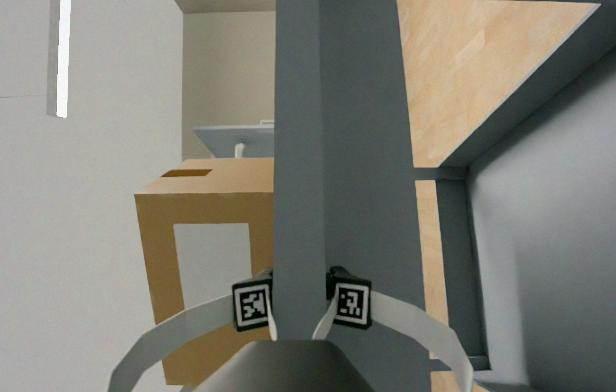

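Call:
move(
  blocking=false,
  cameras=[],
  r2={"joints":{"gripper_m":0.141}},
)

Call:
wait(
  seconds=3,
  cameras=[],
)

Call:
move(
  blocking=false,
  cameras=[],
  r2={"base":{"translate_m":-0.026,"strafe_m":0.125},"pace":"default"},
)

Call:
wait(
  seconds=3,
  cameras=[],
)

Call:
move(
  blocking=false,
  cameras=[],
  r2={"joints":{"wrist_roll_rad":0.0,"wrist_yaw_rad":-0.727}},
)

Call:
wait(
  seconds=3,
  cameras=["r2_wrist_camera"],
)

Scene clock: 4795.03 s.
move: r2 moving
r1.base_odometry: x=-1.400 y=+1.570 heading=+2.856
r1.turned_by_wheels: +0.000
r1.turned_by_imu: +0.000
r1.base_tilt: forward=-1.6 right=+1.3
r1.lidar_m: 3.09 0.37 0.25 - 0.25 0.25 0.47 3.79 1.16 2.55 2.85 3.77
r1.base_status: not commanded
r1.joint_positions: lift_m=+0.127 arm_m=+0.000 wrist_yaw_rad=+3.092 wrist_pitch_rad=+0.002 wrist_roll_rad=+0.000 gripper_m=+0.056
r1.joint_status: not commanded
r1.measured_speeds: translate_m=+0.000 strafe_m=+0.000 rotate_rad=+0.000 lift_m=+0.000 arm_m=+0.000 wrist_yaw_rad=+0.000 wrist_pitch_rad=+0.000 wrist_roll_rad=+0.000
r1.motor_effort: lift_m=+20(20) arm_m=+4(4) wheel_0=+0(1) wheel_1=+0(0) wheel_2=+0(0)
r1.servo_current: wrist_yaw_rad=52(65) wrist_pitch_rad=39(46) wrist_roll_rad=46(59) gripper_m=39(46)
r1.hand_pose: x=-0.1128 y=+0.1017 z=+0.3046 quat_wxyz=(+0.025, -0.001, +0.000, +1.000) (m; r1's base frame)
r1.wrist_depth_mm: 136 138 - 442 274 196 - / 110 138 - 442 291 189 - / 117 139 250 445 277 190 - / 137 150 - 449 278 191 - / - - - 455 279 191 161 / 1205 1182 194 462 197 192 161 / 854 759 759 144 265 175 -
r2.base_odometry: x=+0.488 y=+0.262 heading=-1.399
r2.turned_by_wheels: +0.000
r2.turned_by_imu: +0.000
r2.base_tilt: forward=-0.7 right=+0.0
r2.lidar_m: 0.36 2.25 2.21 1.16 0.95 0.93 1.05 1.68 2.52 2.83 0.38 0.35
r2.base_status: not commanded
r2.joint_positions: lift_m=+0.681 arm_m=+0.000 wrist_yaw_rad=-0.730 wrist_pitch_rad=+0.005 wrist_roll_rad=+1.568 gripper_m=-0.010
r2.joint_status: gripper_m moving
r2.measured_speeds: translate_m=+0.000 strafe_m=+0.000 rotate_rad=+0.000 lift_m=+0.000 arm_m=+0.000 wrist_yaw_rad=+0.000 wrist_pitch_rad=+0.000 wrist_roll_rad=+0.000
r2.motor_effort: lift_m=+16(16) arm_m=-4(4) wheel_0=-4(4) wheel_1=+4(4) wheel_2=+3(3)
r2.servo_current: wrist_yaw_rad=39(52) wrist_pitch_rad=39(46) wrist_roll_rad=46(46) gripper_m=78(85)
r2.hand_pose: x=+0.3274 y=-0.2575 z=+0.8581 quat_wxyz=(+0.661, +0.660, -0.251, -0.254) (m; r2's base frame)
r2.wrist_depth_mm: - - - 281 287 1708 1205 / - - - 208 276 1708 512 / - - - 200 260 778 - / - - 488 191 250 866 - / - - 504 184 241 831 - / - - 191 178 181 809 - / - - 549 - - - -
pictures: none
No camera images: "cameras" was empty.

Scene clock: 4797.07 s.
earlier move: r2 done
r1.base_odometry: x=-1.400 y=+1.570 heading=+2.856
r1.turned_by_wheels: +0.000
r1.turned_by_imu: +0.000
r1.base_tilt: forward=-1.6 right=+1.3
r1.lidar_m: 3.06 0.37 0.25 - 0.25 0.25 0.48 3.79 1.17 2.56 2.83 3.80
r1.base_status: not commanded
r1.joint_positions: lift_m=+0.127 arm_m=+0.000 wrist_yaw_rad=+3.092 wrist_pitch_rad=+0.002 wrist_roll_rad=+0.000 gripper_m=+0.056
r1.joint_status: not commanded
r1.measured_speeds: translate_m=+0.000 strafe_m=+0.000 rotate_rad=+0.000 lift_m=+0.000 arm_m=+0.000 wrist_yaw_rad=+0.000 wrist_pitch_rad=+0.000 wrist_roll_rad=+0.000
r1.motor_effort: lift_m=+20(20) arm_m=+4(4) wheel_0=+0(1) wheel_1=+0(0) wheel_2=+0(0)
r1.servo_current: wrist_yaw_rad=39(65) wrist_pitch_rad=46(52) wrist_roll_rad=46(72) gripper_m=33(46)
r1.hand_pose: x=-0.1128 y=+0.1017 z=+0.3046 quat_wxyz=(+0.025, -0.001, +0.000, +1.000) (m; r1's base frame)
r1.wrist_depth_mm: 136 138 - 439 273 197 - / 110 139 - 449 294 190 - / 117 139 249 452 278 190 - / 136 151 - 452 278 191 - / 1983 - - 459 278 191 161 / 1205 1205 195 455 196 192 161 / 854 750 759 143 265 176 -
r2.base_odometry: x=+0.488 y=+0.262 heading=-1.399
r2.turned_by_wheels: +0.000
r2.turned_by_imu: +0.000
r2.base_tilt: forward=-0.7 right=+0.1
r2.lidar_m: 0.39 2.23 2.20 1.19 0.95 0.94 1.06 1.68 2.51 2.83 0.39 0.35
r2.base_status: not commanded
r2.joint_positions: lift_m=+0.681 arm_m=+0.000 wrist_yaw_rad=-0.730 wrist_pitch_rad=+0.005 wrist_roll_rad=+1.568 gripper_m=+0.141
r2.joint_status: all done
r2.measured_speeds: translate_m=+0.000 strafe_m=+0.000 rotate_rad=+0.000 lift_m=+0.000 arm_m=+0.000 wrist_yaw_rad=+0.000 wrist_pitch_rad=+0.000 wrist_roll_rad=+0.000
r2.motor_effort: lift_m=+16(16) arm_m=-3(4) wheel_0=-4(4) wheel_1=+4(5) wheel_2=+3(3)
r2.servo_current: wrist_yaw_rad=46(65) wrist_pitch_rad=46(52) wrist_roll_rad=39(59) gripper_m=52(130)
r2.hand_pose: x=+0.3274 y=-0.2575 z=+0.8581 quat_wxyz=(+0.661, +0.660, -0.251, -0.254) (m; r2's base frame)
r2.wrist_depth_mm: - - - 225 294 1661 1205 / - - - 215 281 1708 504 / - - - 206 270 831 - / - - 492 198 256 854 - / - - 508 190 248 842 - / - - 193 183 185 778 - / - - 554 - 131 - -
wait: 2.03 of 3 s (r2 has come to rest)
pictures: none
No camera images: "cameras" was empty.

Scene clock: 4797.57 s.
move: r2 moving
r1.base_odometry: x=-1.400 y=+1.570 heading=+2.856
r1.turned_by_wheels: +0.000
r1.turned_by_imu: +0.000
r1.base_tilt: forward=-1.6 right=+1.3
r1.lidar_m: 3.06 0.35 0.25 - 0.25 0.25 0.47 3.81 1.13 2.56 2.82 3.78
r1.base_status: not commanded
r1.joint_positions: lift_m=+0.127 arm_m=+0.000 wrist_yaw_rad=+3.092 wrist_pitch_rad=+0.002 wrist_roll_rad=+0.000 gripper_m=+0.056
r1.joint_status: not commanded
r1.measured_speeds: translate_m=+0.000 strafe_m=+0.000 rotate_rad=+0.000 lift_m=+0.000 arm_m=+0.000 wrist_yaw_rad=+0.000 wrist_pitch_rad=+0.000 wrist_roll_rad=+0.000
r1.motor_effort: lift_m=+20(20) arm_m=+4(4) wheel_0=+0(1) wheel_1=+0(0) wheel_2=+0(0)
r1.servo_current: wrist_yaw_rad=33(65) wrist_pitch_rad=33(46) wrist_roll_rad=59(72) gripper_m=46(46)
r1.hand_pose: x=-0.1128 y=+0.1017 z=+0.3046 quat_wxyz=(+0.025, -0.001, +0.000, +1.000) (m; r1's base frame)
r1.wrist_depth_mm: 136 138 - 442 273 196 - / 110 138 - 445 291 189 - / 117 139 248 449 277 191 - / 136 151 - 452 279 191 - / 1921 - - 455 279 191 161 / 1182 1205 195 459 196 191 161 / 842 750 750 143 265 175 -
r2.base_odometry: x=+0.519 y=+0.275 heading=-1.398
r2.turned_by_wheels: +0.000
r2.turned_by_imu: +0.000
r2.base_tilt: forward=-0.6 right=+0.1
r2.lidar_m: 2.70 2.23 2.20 1.13 0.93 0.88 1.02 1.65 2.54 2.83 0.41 0.36
r2.base_status: translate_m moving; strafe_m moving
r2.joint_positions: lift_m=+0.681 arm_m=+0.000 wrist_yaw_rad=-0.729 wrist_pitch_rad=+0.003 wrist_roll_rad=+1.568 gripper_m=+0.141
r2.joint_status: not commanded
r2.measured_speeds: translate_m=-0.024 strafe_m=+0.127 rotate_rad=-0.002 lift_m=+0.000 arm_m=+0.000 wrist_yaw_rad=+0.000 wrist_pitch_rad=+0.000 wrist_roll_rad=+0.000
r2.motor_effort: lift_m=+16(16) arm_m=-3(4) wheel_0=-10(11) wheel_1=+11(11) wheel_2=+6(9)
r2.servo_current: wrist_yaw_rad=39(59) wrist_pitch_rad=39(52) wrist_roll_rad=46(59) gripper_m=46(59)
r2.hand_pose: x=+0.3277 y=-0.2574 z=+0.8585 quat_wxyz=(+0.661, +0.660, -0.251, -0.253) (m; r2's base frame)
r2.wrist_depth_mm: - - - 300 314 1756 484 / - - - 290 297 1708 - / - - - 224 285 809 - / - - 517 213 272 - - / - - 535 206 264 820 - / - - 559 196 250 190 - / - - 591 - 246 - -
pictures: none
No camera images: "cameras" was empty.

Scene clock: 4798.73 s.
earlier move: r2 done
r1.base_odometry: x=-1.400 y=+1.570 heading=+2.856
r1.turned_by_wheels: +0.000
r1.turned_by_imu: +0.000
r1.base_tilt: forward=-1.6 right=+1.3
r1.lidar_m: 3.06 0.37 0.25 - 0.25 0.25 0.49 3.80 1.16 2.58 2.82 3.77
r1.base_status: not commanded
r1.joint_positions: lift_m=+0.127 arm_m=+0.000 wrist_yaw_rad=+3.092 wrist_pitch_rad=+0.002 wrist_roll_rad=+0.000 gripper_m=+0.056
r1.joint_status: not commanded
r1.measured_speeds: translate_m=+0.000 strafe_m=+0.000 rotate_rad=+0.000 lift_m=+0.000 arm_m=+0.000 wrist_yaw_rad=+0.000 wrist_pitch_rad=+0.000 wrist_roll_rad=+0.000
r1.motor_effort: lift_m=+20(20) arm_m=+4(4) wheel_0=+0(1) wheel_1=+0(0) wheel_2=+0(0)
r1.servo_current: wrist_yaw_rad=59(72) wrist_pitch_rad=39(46) wrist_roll_rad=59(72) gripper_m=39(46)
r1.hand_pose: x=-0.1128 y=+0.1017 z=+0.3046 quat_wxyz=(+0.025, -0.001, +0.000, +1.000) (m; r1's base frame)
r1.wrist_depth_mm: 136 138 - 442 274 196 - / 110 138 - 449 293 189 - / 117 139 249 449 278 190 - / 137 151 - 449 279 191 - / 1921 - - 459 279 191 161 / 1205 1182 195 455 197 191 162 / 854 759 759 143 265 176 -
r2.base_odometry: x=+0.607 y=+0.309 heading=-1.398
r2.turned_by_wheels: +0.000
r2.turned_by_imu: +0.000
r2.base_tilt: forward=-0.6 right=+0.0
r2.lidar_m: 2.64 2.16 1.99 1.07 0.85 0.83 0.95 1.52 2.61 2.92 0.45 0.41
r2.base_status: done
r2.joint_positions: lift_m=+0.681 arm_m=+0.000 wrist_yaw_rad=-0.729 wrist_pitch_rad=+0.003 wrist_roll_rad=+1.568 gripper_m=+0.141
r2.joint_status: not commanded
r2.measured_speeds: translate_m=+0.000 strafe_m=+0.000 rotate_rad=+0.000 lift_m=+0.000 arm_m=+0.000 wrist_yaw_rad=+0.000 wrist_pitch_rad=+0.000 wrist_roll_rad=+0.000
r2.motor_effort: lift_m=+16(17) arm_m=-3(4) wheel_0=-3(11) wheel_1=+2(12) wheel_2=+6(9)
r2.servo_current: wrist_yaw_rad=39(59) wrist_pitch_rad=46(52) wrist_roll_rad=46(59) gripper_m=46(59)
r2.hand_pose: x=+0.3277 y=-0.2574 z=+0.8585 quat_wxyz=(+0.661, +0.660, -0.251, -0.253) (m; r2's base frame)
r2.wrist_depth_mm: - - - 379 - 1863 - / - - - 362 - 768 - / - - 591 347 353 - - / - - 609 336 336 - - / - - 634 319 325 917 - / - - 668 256 307 200 - / - - - - 312 1537 1060
wait: 1.17 of 3 s (r2 has come to rest)
pictures: none
No camera images: "cameras" was empty.

Scene clock: 4799.23 s.
move: r2 moving
r1.base_odometry: x=-1.400 y=+1.570 heading=+2.856
r1.turned_by_wheels: +0.000
r1.turned_by_imu: +0.000
r1.base_tilt: forward=-1.6 right=+1.3
r1.lidar_m: 3.06 0.34 0.25 - 0.25 0.25 0.46 3.81 1.15 2.56 2.84 3.80
r1.base_status: not commanded
r1.joint_positions: lift_m=+0.127 arm_m=+0.000 wrist_yaw_rad=+3.092 wrist_pitch_rad=+0.002 wrist_roll_rad=+0.000 gripper_m=+0.056
r1.joint_status: not commanded
r1.measured_speeds: translate_m=+0.000 strafe_m=+0.000 rotate_rad=+0.000 lift_m=+0.000 arm_m=+0.000 wrist_yaw_rad=+0.000 wrist_pitch_rad=+0.000 wrist_roll_rad=+0.000
r1.motor_effort: lift_m=+20(20) arm_m=+4(4) wheel_0=-1(1) wheel_1=+0(0) wheel_2=+0(0)
r1.servo_current: wrist_yaw_rad=39(59) wrist_pitch_rad=46(52) wrist_roll_rad=59(72) gripper_m=46(46)
r1.hand_pose: x=-0.1128 y=+0.1017 z=+0.3046 quat_wxyz=(+0.025, -0.001, +0.000, +1.000) (m; r1's base frame)
r1.wrist_depth_mm: 136 138 - 439 273 196 - / 110 138 - 449 294 190 - / 117 139 249 449 278 190 - / 136 151 - 452 279 191 - / 1983 - - 455 279 192 161 / 1205 1205 195 459 197 191 161 / 842 750 759 143 264 176 -
r2.base_odometry: x=+0.607 y=+0.309 heading=-1.398
r2.turned_by_wheels: +0.000
r2.turned_by_imu: +0.000
r2.base_tilt: forward=-0.7 right=+0.1
r2.lidar_m: 2.63 2.14 2.01 1.04 0.84 0.83 0.95 1.52 2.61 2.89 0.46 0.39
r2.base_status: not commanded
r2.joint_positions: lift_m=+0.681 arm_m=+0.000 wrist_yaw_rad=-0.729 wrist_pitch_rad=+0.003 wrist_roll_rad=+0.981 gripper_m=+0.141
r2.joint_status: wrist_yaw_rad moving; wrist_roll_rad moving
r2.measured_speeds: translate_m=+0.000 strafe_m=+0.000 rotate_rad=+0.000 lift_m=+0.000 arm_m=+0.000 wrist_yaw_rad=+0.000 wrist_pitch_rad=+0.000 wrist_roll_rad=-1.820
r2.motor_effort: lift_m=+16(17) arm_m=-3(4) wheel_0=-2(3) wheel_1=+2(2) wheel_2=+6(6)
r2.servo_current: wrist_yaw_rad=33(85) wrist_pitch_rad=33(46) wrist_roll_rad=65(104) gripper_m=52(52)
r2.hand_pose: x=+0.3277 y=-0.2574 z=+0.8585 quat_wxyz=(+0.824, +0.440, -0.167, -0.315) (m; r2's base frame)
r2.wrist_depth_mm: - - - - - 392 1863 / - - - - 368 382 1708 / - - 609 591 351 - 1661 / - - 640 609 342 1863 - / - - 661 270 330 904 - / - - 676 254 218 189 - / - - - - - - -
pictures: none
No camera images: "cameras" was empty.

Scene clock: 4800.23 s.
earlier move: r2 done
r1.base_odometry: x=-1.400 y=+1.570 heading=+2.856
r1.turned_by_wheels: +0.000
r1.turned_by_imu: +0.000
r1.base_tilt: forward=-1.6 right=+1.3
r1.lidar_m: 3.06 0.36 0.25 - 0.25 0.25 0.47 3.81 1.12 2.54 2.86 3.79
r1.base_status: not commanded
r1.joint_positions: lift_m=+0.127 arm_m=+0.000 wrist_yaw_rad=+3.092 wrist_pitch_rad=+0.002 wrist_roll_rad=+0.000 gripper_m=+0.056
r1.joint_status: not commanded
r1.measured_speeds: translate_m=+0.000 strafe_m=+0.000 rotate_rad=+0.000 lift_m=+0.000 arm_m=+0.000 wrist_yaw_rad=+0.000 wrist_pitch_rad=+0.000 wrist_roll_rad=+0.000
r1.motor_effort: lift_m=+20(20) arm_m=+4(4) wheel_0=+0(1) wheel_1=+0(0) wheel_2=+0(0)
r1.servo_current: wrist_yaw_rad=65(65) wrist_pitch_rad=33(52) wrist_roll_rad=46(72) gripper_m=46(52)
r1.hand_pose: x=-0.1128 y=+0.1017 z=+0.3046 quat_wxyz=(+0.025, -0.001, +0.000, +1.000) (m; r1's base frame)
r1.wrist_depth_mm: 135 138 - 436 273 197 - / 110 138 - 445 293 189 - / 117 139 248 449 278 190 - / 136 151 - 449 278 191 - / 1921 - - 459 281 192 161 / 1205 1205 195 459 197 192 161 / 842 759 750 143 263 175 -
r2.base_odometry: x=+0.607 y=+0.309 heading=-1.398
r2.turned_by_wheels: +0.000
r2.turned_by_imu: +0.000
r2.base_tilt: forward=-0.7 right=+0.1
r2.lidar_m: 2.64 2.16 2.03 1.04 0.86 0.83 0.94 1.48 2.60 2.91 0.47 0.43
r2.base_status: not commanded
r2.joint_positions: lift_m=+0.681 arm_m=+0.000 wrist_yaw_rad=-0.729 wrist_pitch_rad=+0.003 wrist_roll_rad=+0.002 gripper_m=+0.141
r2.joint_status: all done
r2.measured_speeds: translate_m=+0.000 strafe_m=+0.000 rotate_rad=+0.000 lift_m=+0.000 arm_m=+0.000 wrist_yaw_rad=+0.000 wrist_pitch_rad=+0.000 wrist_roll_rad=+0.000
r2.motor_effort: lift_m=+17(17) arm_m=-3(4) wheel_0=-2(3) wheel_1=+2(2) wheel_2=+5(6)
r2.servo_current: wrist_yaw_rad=46(85) wrist_pitch_rad=39(46) wrist_roll_rad=46(111) gripper_m=46(59)
r2.hand_pose: x=+0.3277 y=-0.2574 z=+0.8585 quat_wxyz=(+0.934, +0.002, +0.001, -0.357) (m; r2's base frame)
r2.wrist_depth_mm: - - - - - - - / - - - - - - - / - - - 621 597 - - / - - - 621 597 - - / - - 267 266 277 296 336 / - - 246 264 334 368 430 / 1863 1863 315 - - 1863 1708
wait: 1.00 of 3 s (r2 has come to rest)
pictures: r2_wrist_camera
Images, in order (width x height): r2_wrist_camera 616x392.

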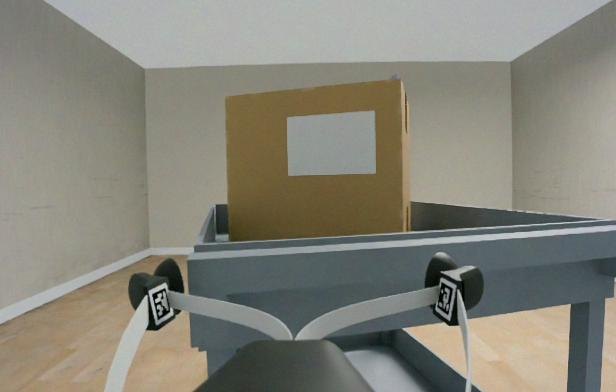

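Call:
wait(
  seconds=0,
  cameras=["r2_wrist_camera", "r1_head_camera", "r2_head_camera"],
)

Scene clock: 4821.77 s.
r1.base_odometry: x=-1.400 y=+1.570 heading=+2.856
r1.turned_by_wheels: +0.000
r1.turned_by_imu: +0.000
r1.base_tilt: forward=-1.6 right=+1.3
r1.lidar_m: 3.06 0.36 0.25 - 0.25 0.25 0.47 3.80 1.15 2.54 2.83 3.78
r1.base_status: not commanded
r1.joint_positions: lift_m=+0.127 arm_m=+0.000 wrist_yaw_rad=+3.092 wrist_pitch_rad=+0.002 wrist_roll_rad=+0.000 gripper_m=+0.056
r1.joint_status: not commanded
r1.measured_speeds: translate_m=+0.000 strafe_m=+0.000 rotate_rad=+0.000 lift_m=+0.000 arm_m=+0.000 wrist_yaw_rad=+0.000 wrist_pitch_rad=+0.000 wrist_roll_rad=+0.000
r1.motor_effort: lift_m=+20(20) arm_m=+4(4) wheel_0=+0(1) wheel_1=+0(0) wheel_2=+0(0)
r1.servo_current: wrist_yaw_rad=39(65) wrist_pitch_rad=46(52) wrist_roll_rad=46(72) gripper_m=39(52)
r1.hand_pose: x=-0.1128 y=+0.1017 z=+0.3046 quat_wxyz=(+0.025, -0.001, +0.000, +1.000) (m; r1's base frame)
r1.wrist_depth_mm: 136 138 - 442 274 197 - / 110 138 - 445 294 190 - / 117 139 248 449 276 190 - / 136 151 - 452 279 191 - / 1983 - - 452 279 191 162 / 1160 1182 195 459 197 192 161 / 842 759 759 143 264 175 -
r2.base_odometry: x=+0.607 y=+0.309 heading=-1.398
r2.turned_by_wheels: +0.000
r2.turned_by_imu: +0.000
r2.base_tilt: forward=-0.7 right=+0.1
r2.lidar_m: 2.64 2.15 2.03 1.02 0.83 0.83 0.94 1.53 2.58 2.90 0.45 0.43
r2.base_status: not commanded
r2.joint_positions: lift_m=+0.681 arm_m=+0.000 wrist_yaw_rad=-0.729 wrist_pitch_rad=+0.003 wrist_roll_rad=+0.002 gripper_m=+0.141
r2.joint_status: all done
r2.measured_speeds: translate_m=+0.000 strafe_m=+0.000 rotate_rad=+0.000 lift_m=+0.000 arm_m=+0.000 wrist_yaw_rad=+0.000 wrist_pitch_rad=+0.000 wrist_roll_rad=+0.000
r2.motor_effort: lift_m=+16(17) arm_m=-3(4) wheel_0=-3(3) wheel_1=+2(2) wheel_2=+6(6)
r2.servo_current: wrist_yaw_rad=46(85) wrist_pitch_rad=46(46) wrist_roll_rad=52(111) gripper_m=52(59)
r2.hand_pose: x=+0.3277 y=-0.2574 z=+0.8585 quat_wxyz=(+0.934, +0.002, +0.001, -0.357) (m; r2's base frame)
r2.wrist_depth_mm: - - - - - - - / - - - - - - - / - - - 621 597 - - / - - - 634 597 - - / - - 268 265 278 296 336 / - - 247 263 332 366 424 / 1921 1863 1618 - - 1808 1708
pictures: r1_head_camera, r2_head_camera, r2_wrist_camera
Images, in order (width x height): r1_head_camera 420x560, r2_head_camera 420x560, r2_wrist_camera 616x392.

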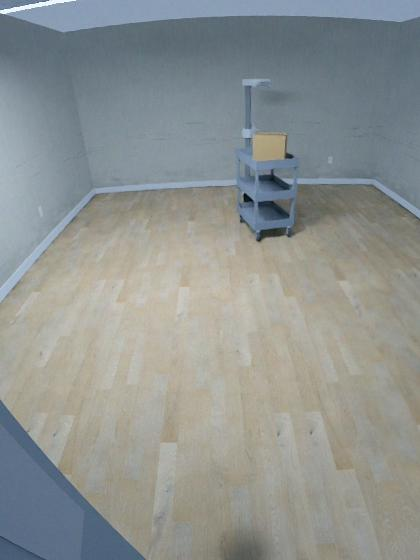

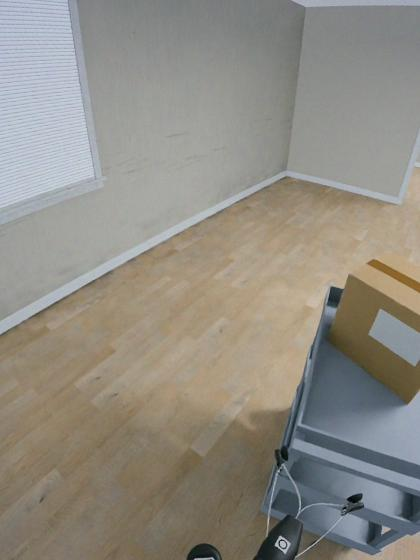

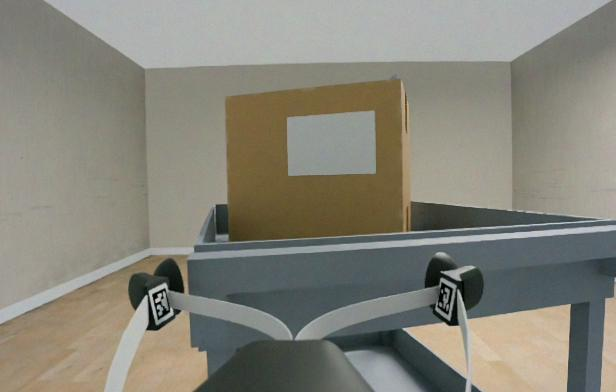

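Call:
move(
  blocking=false,
  cameras=[],
  r2={"base": {"translate_m": -0.032, "strafe_m": -0.0385}, "pace": "slow"},
)

Call:
wait(
  seconds=2,
  cameras=["r2_wrist_camera"],
)

Scene clock: 4831.93 s.
move: r2 moving
r1.base_odometry: x=-1.400 y=+1.570 heading=+2.856
r1.turned_by_wheels: +0.000
r1.turned_by_imu: +0.000
r1.base_tilt: forward=-1.6 right=+1.3
r1.lidar_m: 3.07 0.42 0.25 - 0.25 0.25 0.49 3.79 1.15 2.54 2.81 3.80
r1.base_status: not commanded
r1.joint_positions: lift_m=+0.127 arm_m=+0.000 wrist_yaw_rad=+3.092 wrist_pitch_rad=+0.002 wrist_roll_rad=+0.000 gripper_m=+0.056
r1.joint_status: not commanded
r1.measured_speeds: translate_m=+0.000 strafe_m=+0.000 rotate_rad=+0.000 lift_m=+0.000 arm_m=+0.000 wrist_yaw_rad=+0.000 wrist_pitch_rad=+0.000 wrist_roll_rad=+0.000
r1.motor_effort: lift_m=+20(20) arm_m=+4(4) wheel_0=+0(0) wheel_1=+0(0) wheel_2=+0(0)
r1.servo_current: wrist_yaw_rad=52(59) wrist_pitch_rad=46(46) wrist_roll_rad=59(59) gripper_m=39(46)
r1.hand_pose: x=-0.1128 y=+0.1017 z=+0.3046 quat_wxyz=(+0.025, -0.001, +0.000, +1.000) (m; r1's base frame)
r1.wrist_depth_mm: 136 138 - 439 273 196 - / 110 139 - 445 293 190 - / 117 138 249 449 277 190 - / 136 151 - 452 279 191 - / 1983 - - 452 279 191 162 / 1182 1205 195 459 197 192 161 / 854 750 759 143 263 175 -
r2.base_odometry: x=+0.596 y=+0.316 heading=-1.398
r2.turned_by_wheels: +0.000
r2.turned_by_imu: +0.001
r2.base_tilt: forward=-0.7 right=+0.1
r2.lidar_m: 2.64 2.17 2.05 1.05 0.85 0.84 0.95 1.50 2.58 2.90 0.46 0.44
r2.base_status: translate_m moving; strafe_m moving
r2.joint_positions: lift_m=+0.681 arm_m=+0.000 wrist_yaw_rad=-0.729 wrist_pitch_rad=+0.003 wrist_roll_rad=+0.002 gripper_m=+0.141
r2.joint_status: not commanded
r2.measured_speeds: translate_m=-0.031 strafe_m=-0.037 rotate_rad=+0.001 lift_m=+0.000 arm_m=+0.000 wrist_yaw_rad=+0.000 wrist_pitch_rad=+0.000 wrist_roll_rad=+0.000
r2.motor_effort: lift_m=+16(17) arm_m=-3(4) wheel_0=+4(8) wheel_1=-8(9) wheel_2=+6(9)
r2.servo_current: wrist_yaw_rad=59(59) wrist_pitch_rad=39(46) wrist_roll_rad=52(59) gripper_m=46(59)
r2.hand_pose: x=+0.3277 y=-0.2574 z=+0.8585 quat_wxyz=(+0.934, +0.002, +0.001, -0.357) (m; r2's base frame)
r2.wrist_depth_mm: - - - - - - - / - - - - - - - / - - - 621 597 - - / - - - 627 591 - - / - - 268 267 281 298 338 / - - 248 265 334 370 - / 1983 1808 317 - - 1863 1708
pictures: none
No camera images: "cameras" was empty.

Scene clock: 4833.13 s.
earlier move: r2 done
r1.base_odometry: x=-1.400 y=+1.570 heading=+2.856
r1.turned_by_wheels: +0.000
r1.turned_by_imu: +0.000
r1.base_tilt: forward=-1.6 right=+1.3
r1.lidar_m: 3.08 0.37 0.25 - 0.25 0.25 0.48 3.80 1.14 2.54 2.85 3.78
r1.base_status: not commanded
r1.joint_positions: lift_m=+0.127 arm_m=+0.000 wrist_yaw_rad=+3.092 wrist_pitch_rad=+0.002 wrist_roll_rad=+0.000 gripper_m=+0.056
r1.joint_status: not commanded
r1.measured_speeds: translate_m=+0.000 strafe_m=+0.000 rotate_rad=+0.000 lift_m=+0.000 arm_m=+0.000 wrist_yaw_rad=+0.000 wrist_pitch_rad=+0.000 wrist_roll_rad=+0.000
r1.motor_effort: lift_m=+20(20) arm_m=+4(4) wheel_0=+0(1) wheel_1=+0(0) wheel_2=+0(0)
r1.servo_current: wrist_yaw_rad=52(65) wrist_pitch_rad=39(52) wrist_roll_rad=33(59) gripper_m=39(52)
r1.hand_pose: x=-0.1128 y=+0.1017 z=+0.3046 quat_wxyz=(+0.025, -0.001, +0.000, +1.000) (m; r1's base frame)
r1.wrist_depth_mm: 136 138 - 442 274 196 - / 110 138 - 445 294 190 - / 117 139 249 452 278 190 - / 136 151 - 452 279 191 - / 1921 - - 459 279 192 161 / 1205 1182 195 459 197 191 161 / 854 750 759 143 263 176 -
r2.base_odometry: x=+0.564 y=+0.334 heading=-1.398
r2.turned_by_wheels: +0.000
r2.turned_by_imu: +0.000
r2.base_tilt: forward=-0.6 right=+0.1
r2.lidar_m: 2.71 2.20 2.02 1.05 0.83 0.82 0.93 1.48 2.56 2.83 0.46 0.42
r2.base_status: done
r2.joint_positions: lift_m=+0.681 arm_m=+0.000 wrist_yaw_rad=-0.729 wrist_pitch_rad=+0.003 wrist_roll_rad=+0.002 gripper_m=+0.141
r2.joint_status: not commanded
r2.measured_speeds: translate_m=+0.000 strafe_m=+0.000 rotate_rad=+0.000 lift_m=+0.000 arm_m=+0.000 wrist_yaw_rad=+0.000 wrist_pitch_rad=+0.000 wrist_roll_rad=+0.000
r2.motor_effort: lift_m=+16(17) arm_m=-4(4) wheel_0=+4(9) wheel_1=-5(9) wheel_2=+4(10)
r2.servo_current: wrist_yaw_rad=39(59) wrist_pitch_rad=46(46) wrist_roll_rad=46(59) gripper_m=52(59)
r2.hand_pose: x=+0.3277 y=-0.2573 z=+0.8585 quat_wxyz=(+0.934, +0.002, +0.001, -0.357) (m; r2's base frame)
r2.wrist_depth_mm: - - - - - - - / - - - - - - - / - - 654 609 - - - / - - 654 609 741 - - / - - 267 278 290 309 342 / - 215 258 332 343 387 413 / 1921 1708 - - 1863 1808 421
wait: 1.20 of 2 s (r2 has come to rest)
pictures: r2_wrist_camera
Images, in order (width x height): r2_wrist_camera 616x392.

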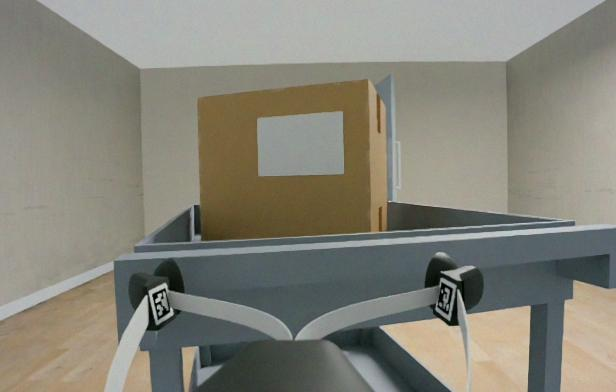

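Call:
zoom_image(
  camera="r2_wrist_camera",
  region=[110, 50, 530, 270],
)

Scaled by 1.200.

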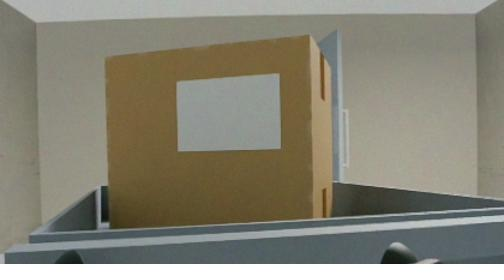

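Call:
move(
  blocking=false,
  cameras=[],
  r2={"base": {"translate_m": 0.27, "strafe_m": -0.223}, "pace": "slow", "contact_limits": {"translate_m": 0.6, "strafe_m": 0.6}},
)

Call:
wait(
  seconds=6,
  cameras=["r2_wrist_camera"],
)

r2: "contact_limits": translate_m and strafe_m are given together and make one move, which takes one limit: state it under one of them only
Scene clock: 4863.57 s.
r1.base_odometry: x=-1.400 y=+1.570 heading=+2.856
r1.turned_by_wheels: +0.000
r1.turned_by_imu: +0.000
r1.base_tilt: forward=-1.6 right=+1.3
r1.lidar_m: 3.04 0.40 0.25 - 0.25 0.25 0.45 3.80 1.16 2.56 2.83 3.80
r1.base_status: not commanded
r1.joint_positions: lift_m=+0.127 arm_m=+0.000 wrist_yaw_rad=+3.092 wrist_pitch_rad=+0.002 wrist_roll_rad=+0.000 gripper_m=+0.056
r1.joint_status: not commanded
r1.measured_speeds: translate_m=+0.000 strafe_m=+0.000 rotate_rad=+0.000 lift_m=+0.000 arm_m=+0.000 wrist_yaw_rad=+0.000 wrist_pitch_rad=+0.000 wrist_roll_rad=+0.000
r1.motor_effort: lift_m=+20(20) arm_m=+4(4) wheel_0=+0(1) wheel_1=+0(0) wheel_2=+0(0)
r1.servo_current: wrist_yaw_rad=78(65) wrist_pitch_rad=46(52) wrist_roll_rad=46(59) gripper_m=46(52)
r1.hand_pose: x=-0.1128 y=+0.1017 z=+0.3046 quat_wxyz=(+0.025, -0.001, +0.000, +1.000) (m; r1's base frame)
r1.wrist_depth_mm: 136 138 - 442 276 196 - / 110 138 - 445 294 190 - / 117 139 249 452 277 191 - / 136 151 - 449 279 191 - / 1983 - - 455 279 191 161 / 1182 1182 195 459 196 192 161 / 854 759 750 143 264 175 -
r2.base_odometry: x=+0.564 y=+0.334 heading=-1.398
r2.turned_by_wheels: +0.000
r2.turned_by_imu: +0.000
r2.base_tilt: forward=-0.7 right=+0.1
r2.lidar_m: 2.71 2.22 1.99 1.07 0.85 0.84 0.95 1.49 2.57 2.84 0.47 0.44
r2.base_status: done
r2.joint_positions: lift_m=+0.681 arm_m=+0.000 wrist_yaw_rad=-0.729 wrist_pitch_rad=+0.003 wrist_roll_rad=+0.002 gripper_m=+0.141
r2.joint_status: not commanded
r2.measured_speeds: translate_m=+0.000 strafe_m=+0.000 rotate_rad=+0.000 lift_m=+0.000 arm_m=+0.000 wrist_yaw_rad=+0.000 wrist_pitch_rad=+0.000 wrist_roll_rad=+0.000
r2.motor_effort: lift_m=+16(17) arm_m=-3(4) wheel_0=+4(9) wheel_1=-5(9) wheel_2=+4(10)
r2.servo_current: wrist_yaw_rad=46(59) wrist_pitch_rad=39(46) wrist_roll_rad=39(59) gripper_m=52(59)
r2.hand_pose: x=+0.3277 y=-0.2573 z=+0.8585 quat_wxyz=(+0.934, +0.002, +0.001, -0.357) (m; r2's base frame)
r2.wrist_depth_mm: - - - - - - - / - - - - - - - / - - 654 603 - - - / - - 661 609 741 - - / - - 268 277 290 309 342 / - 213 258 334 347 384 410 / 1921 1756 - - 1921 1756 424
pictures: none

not run: a call was refused earlier in this reply.


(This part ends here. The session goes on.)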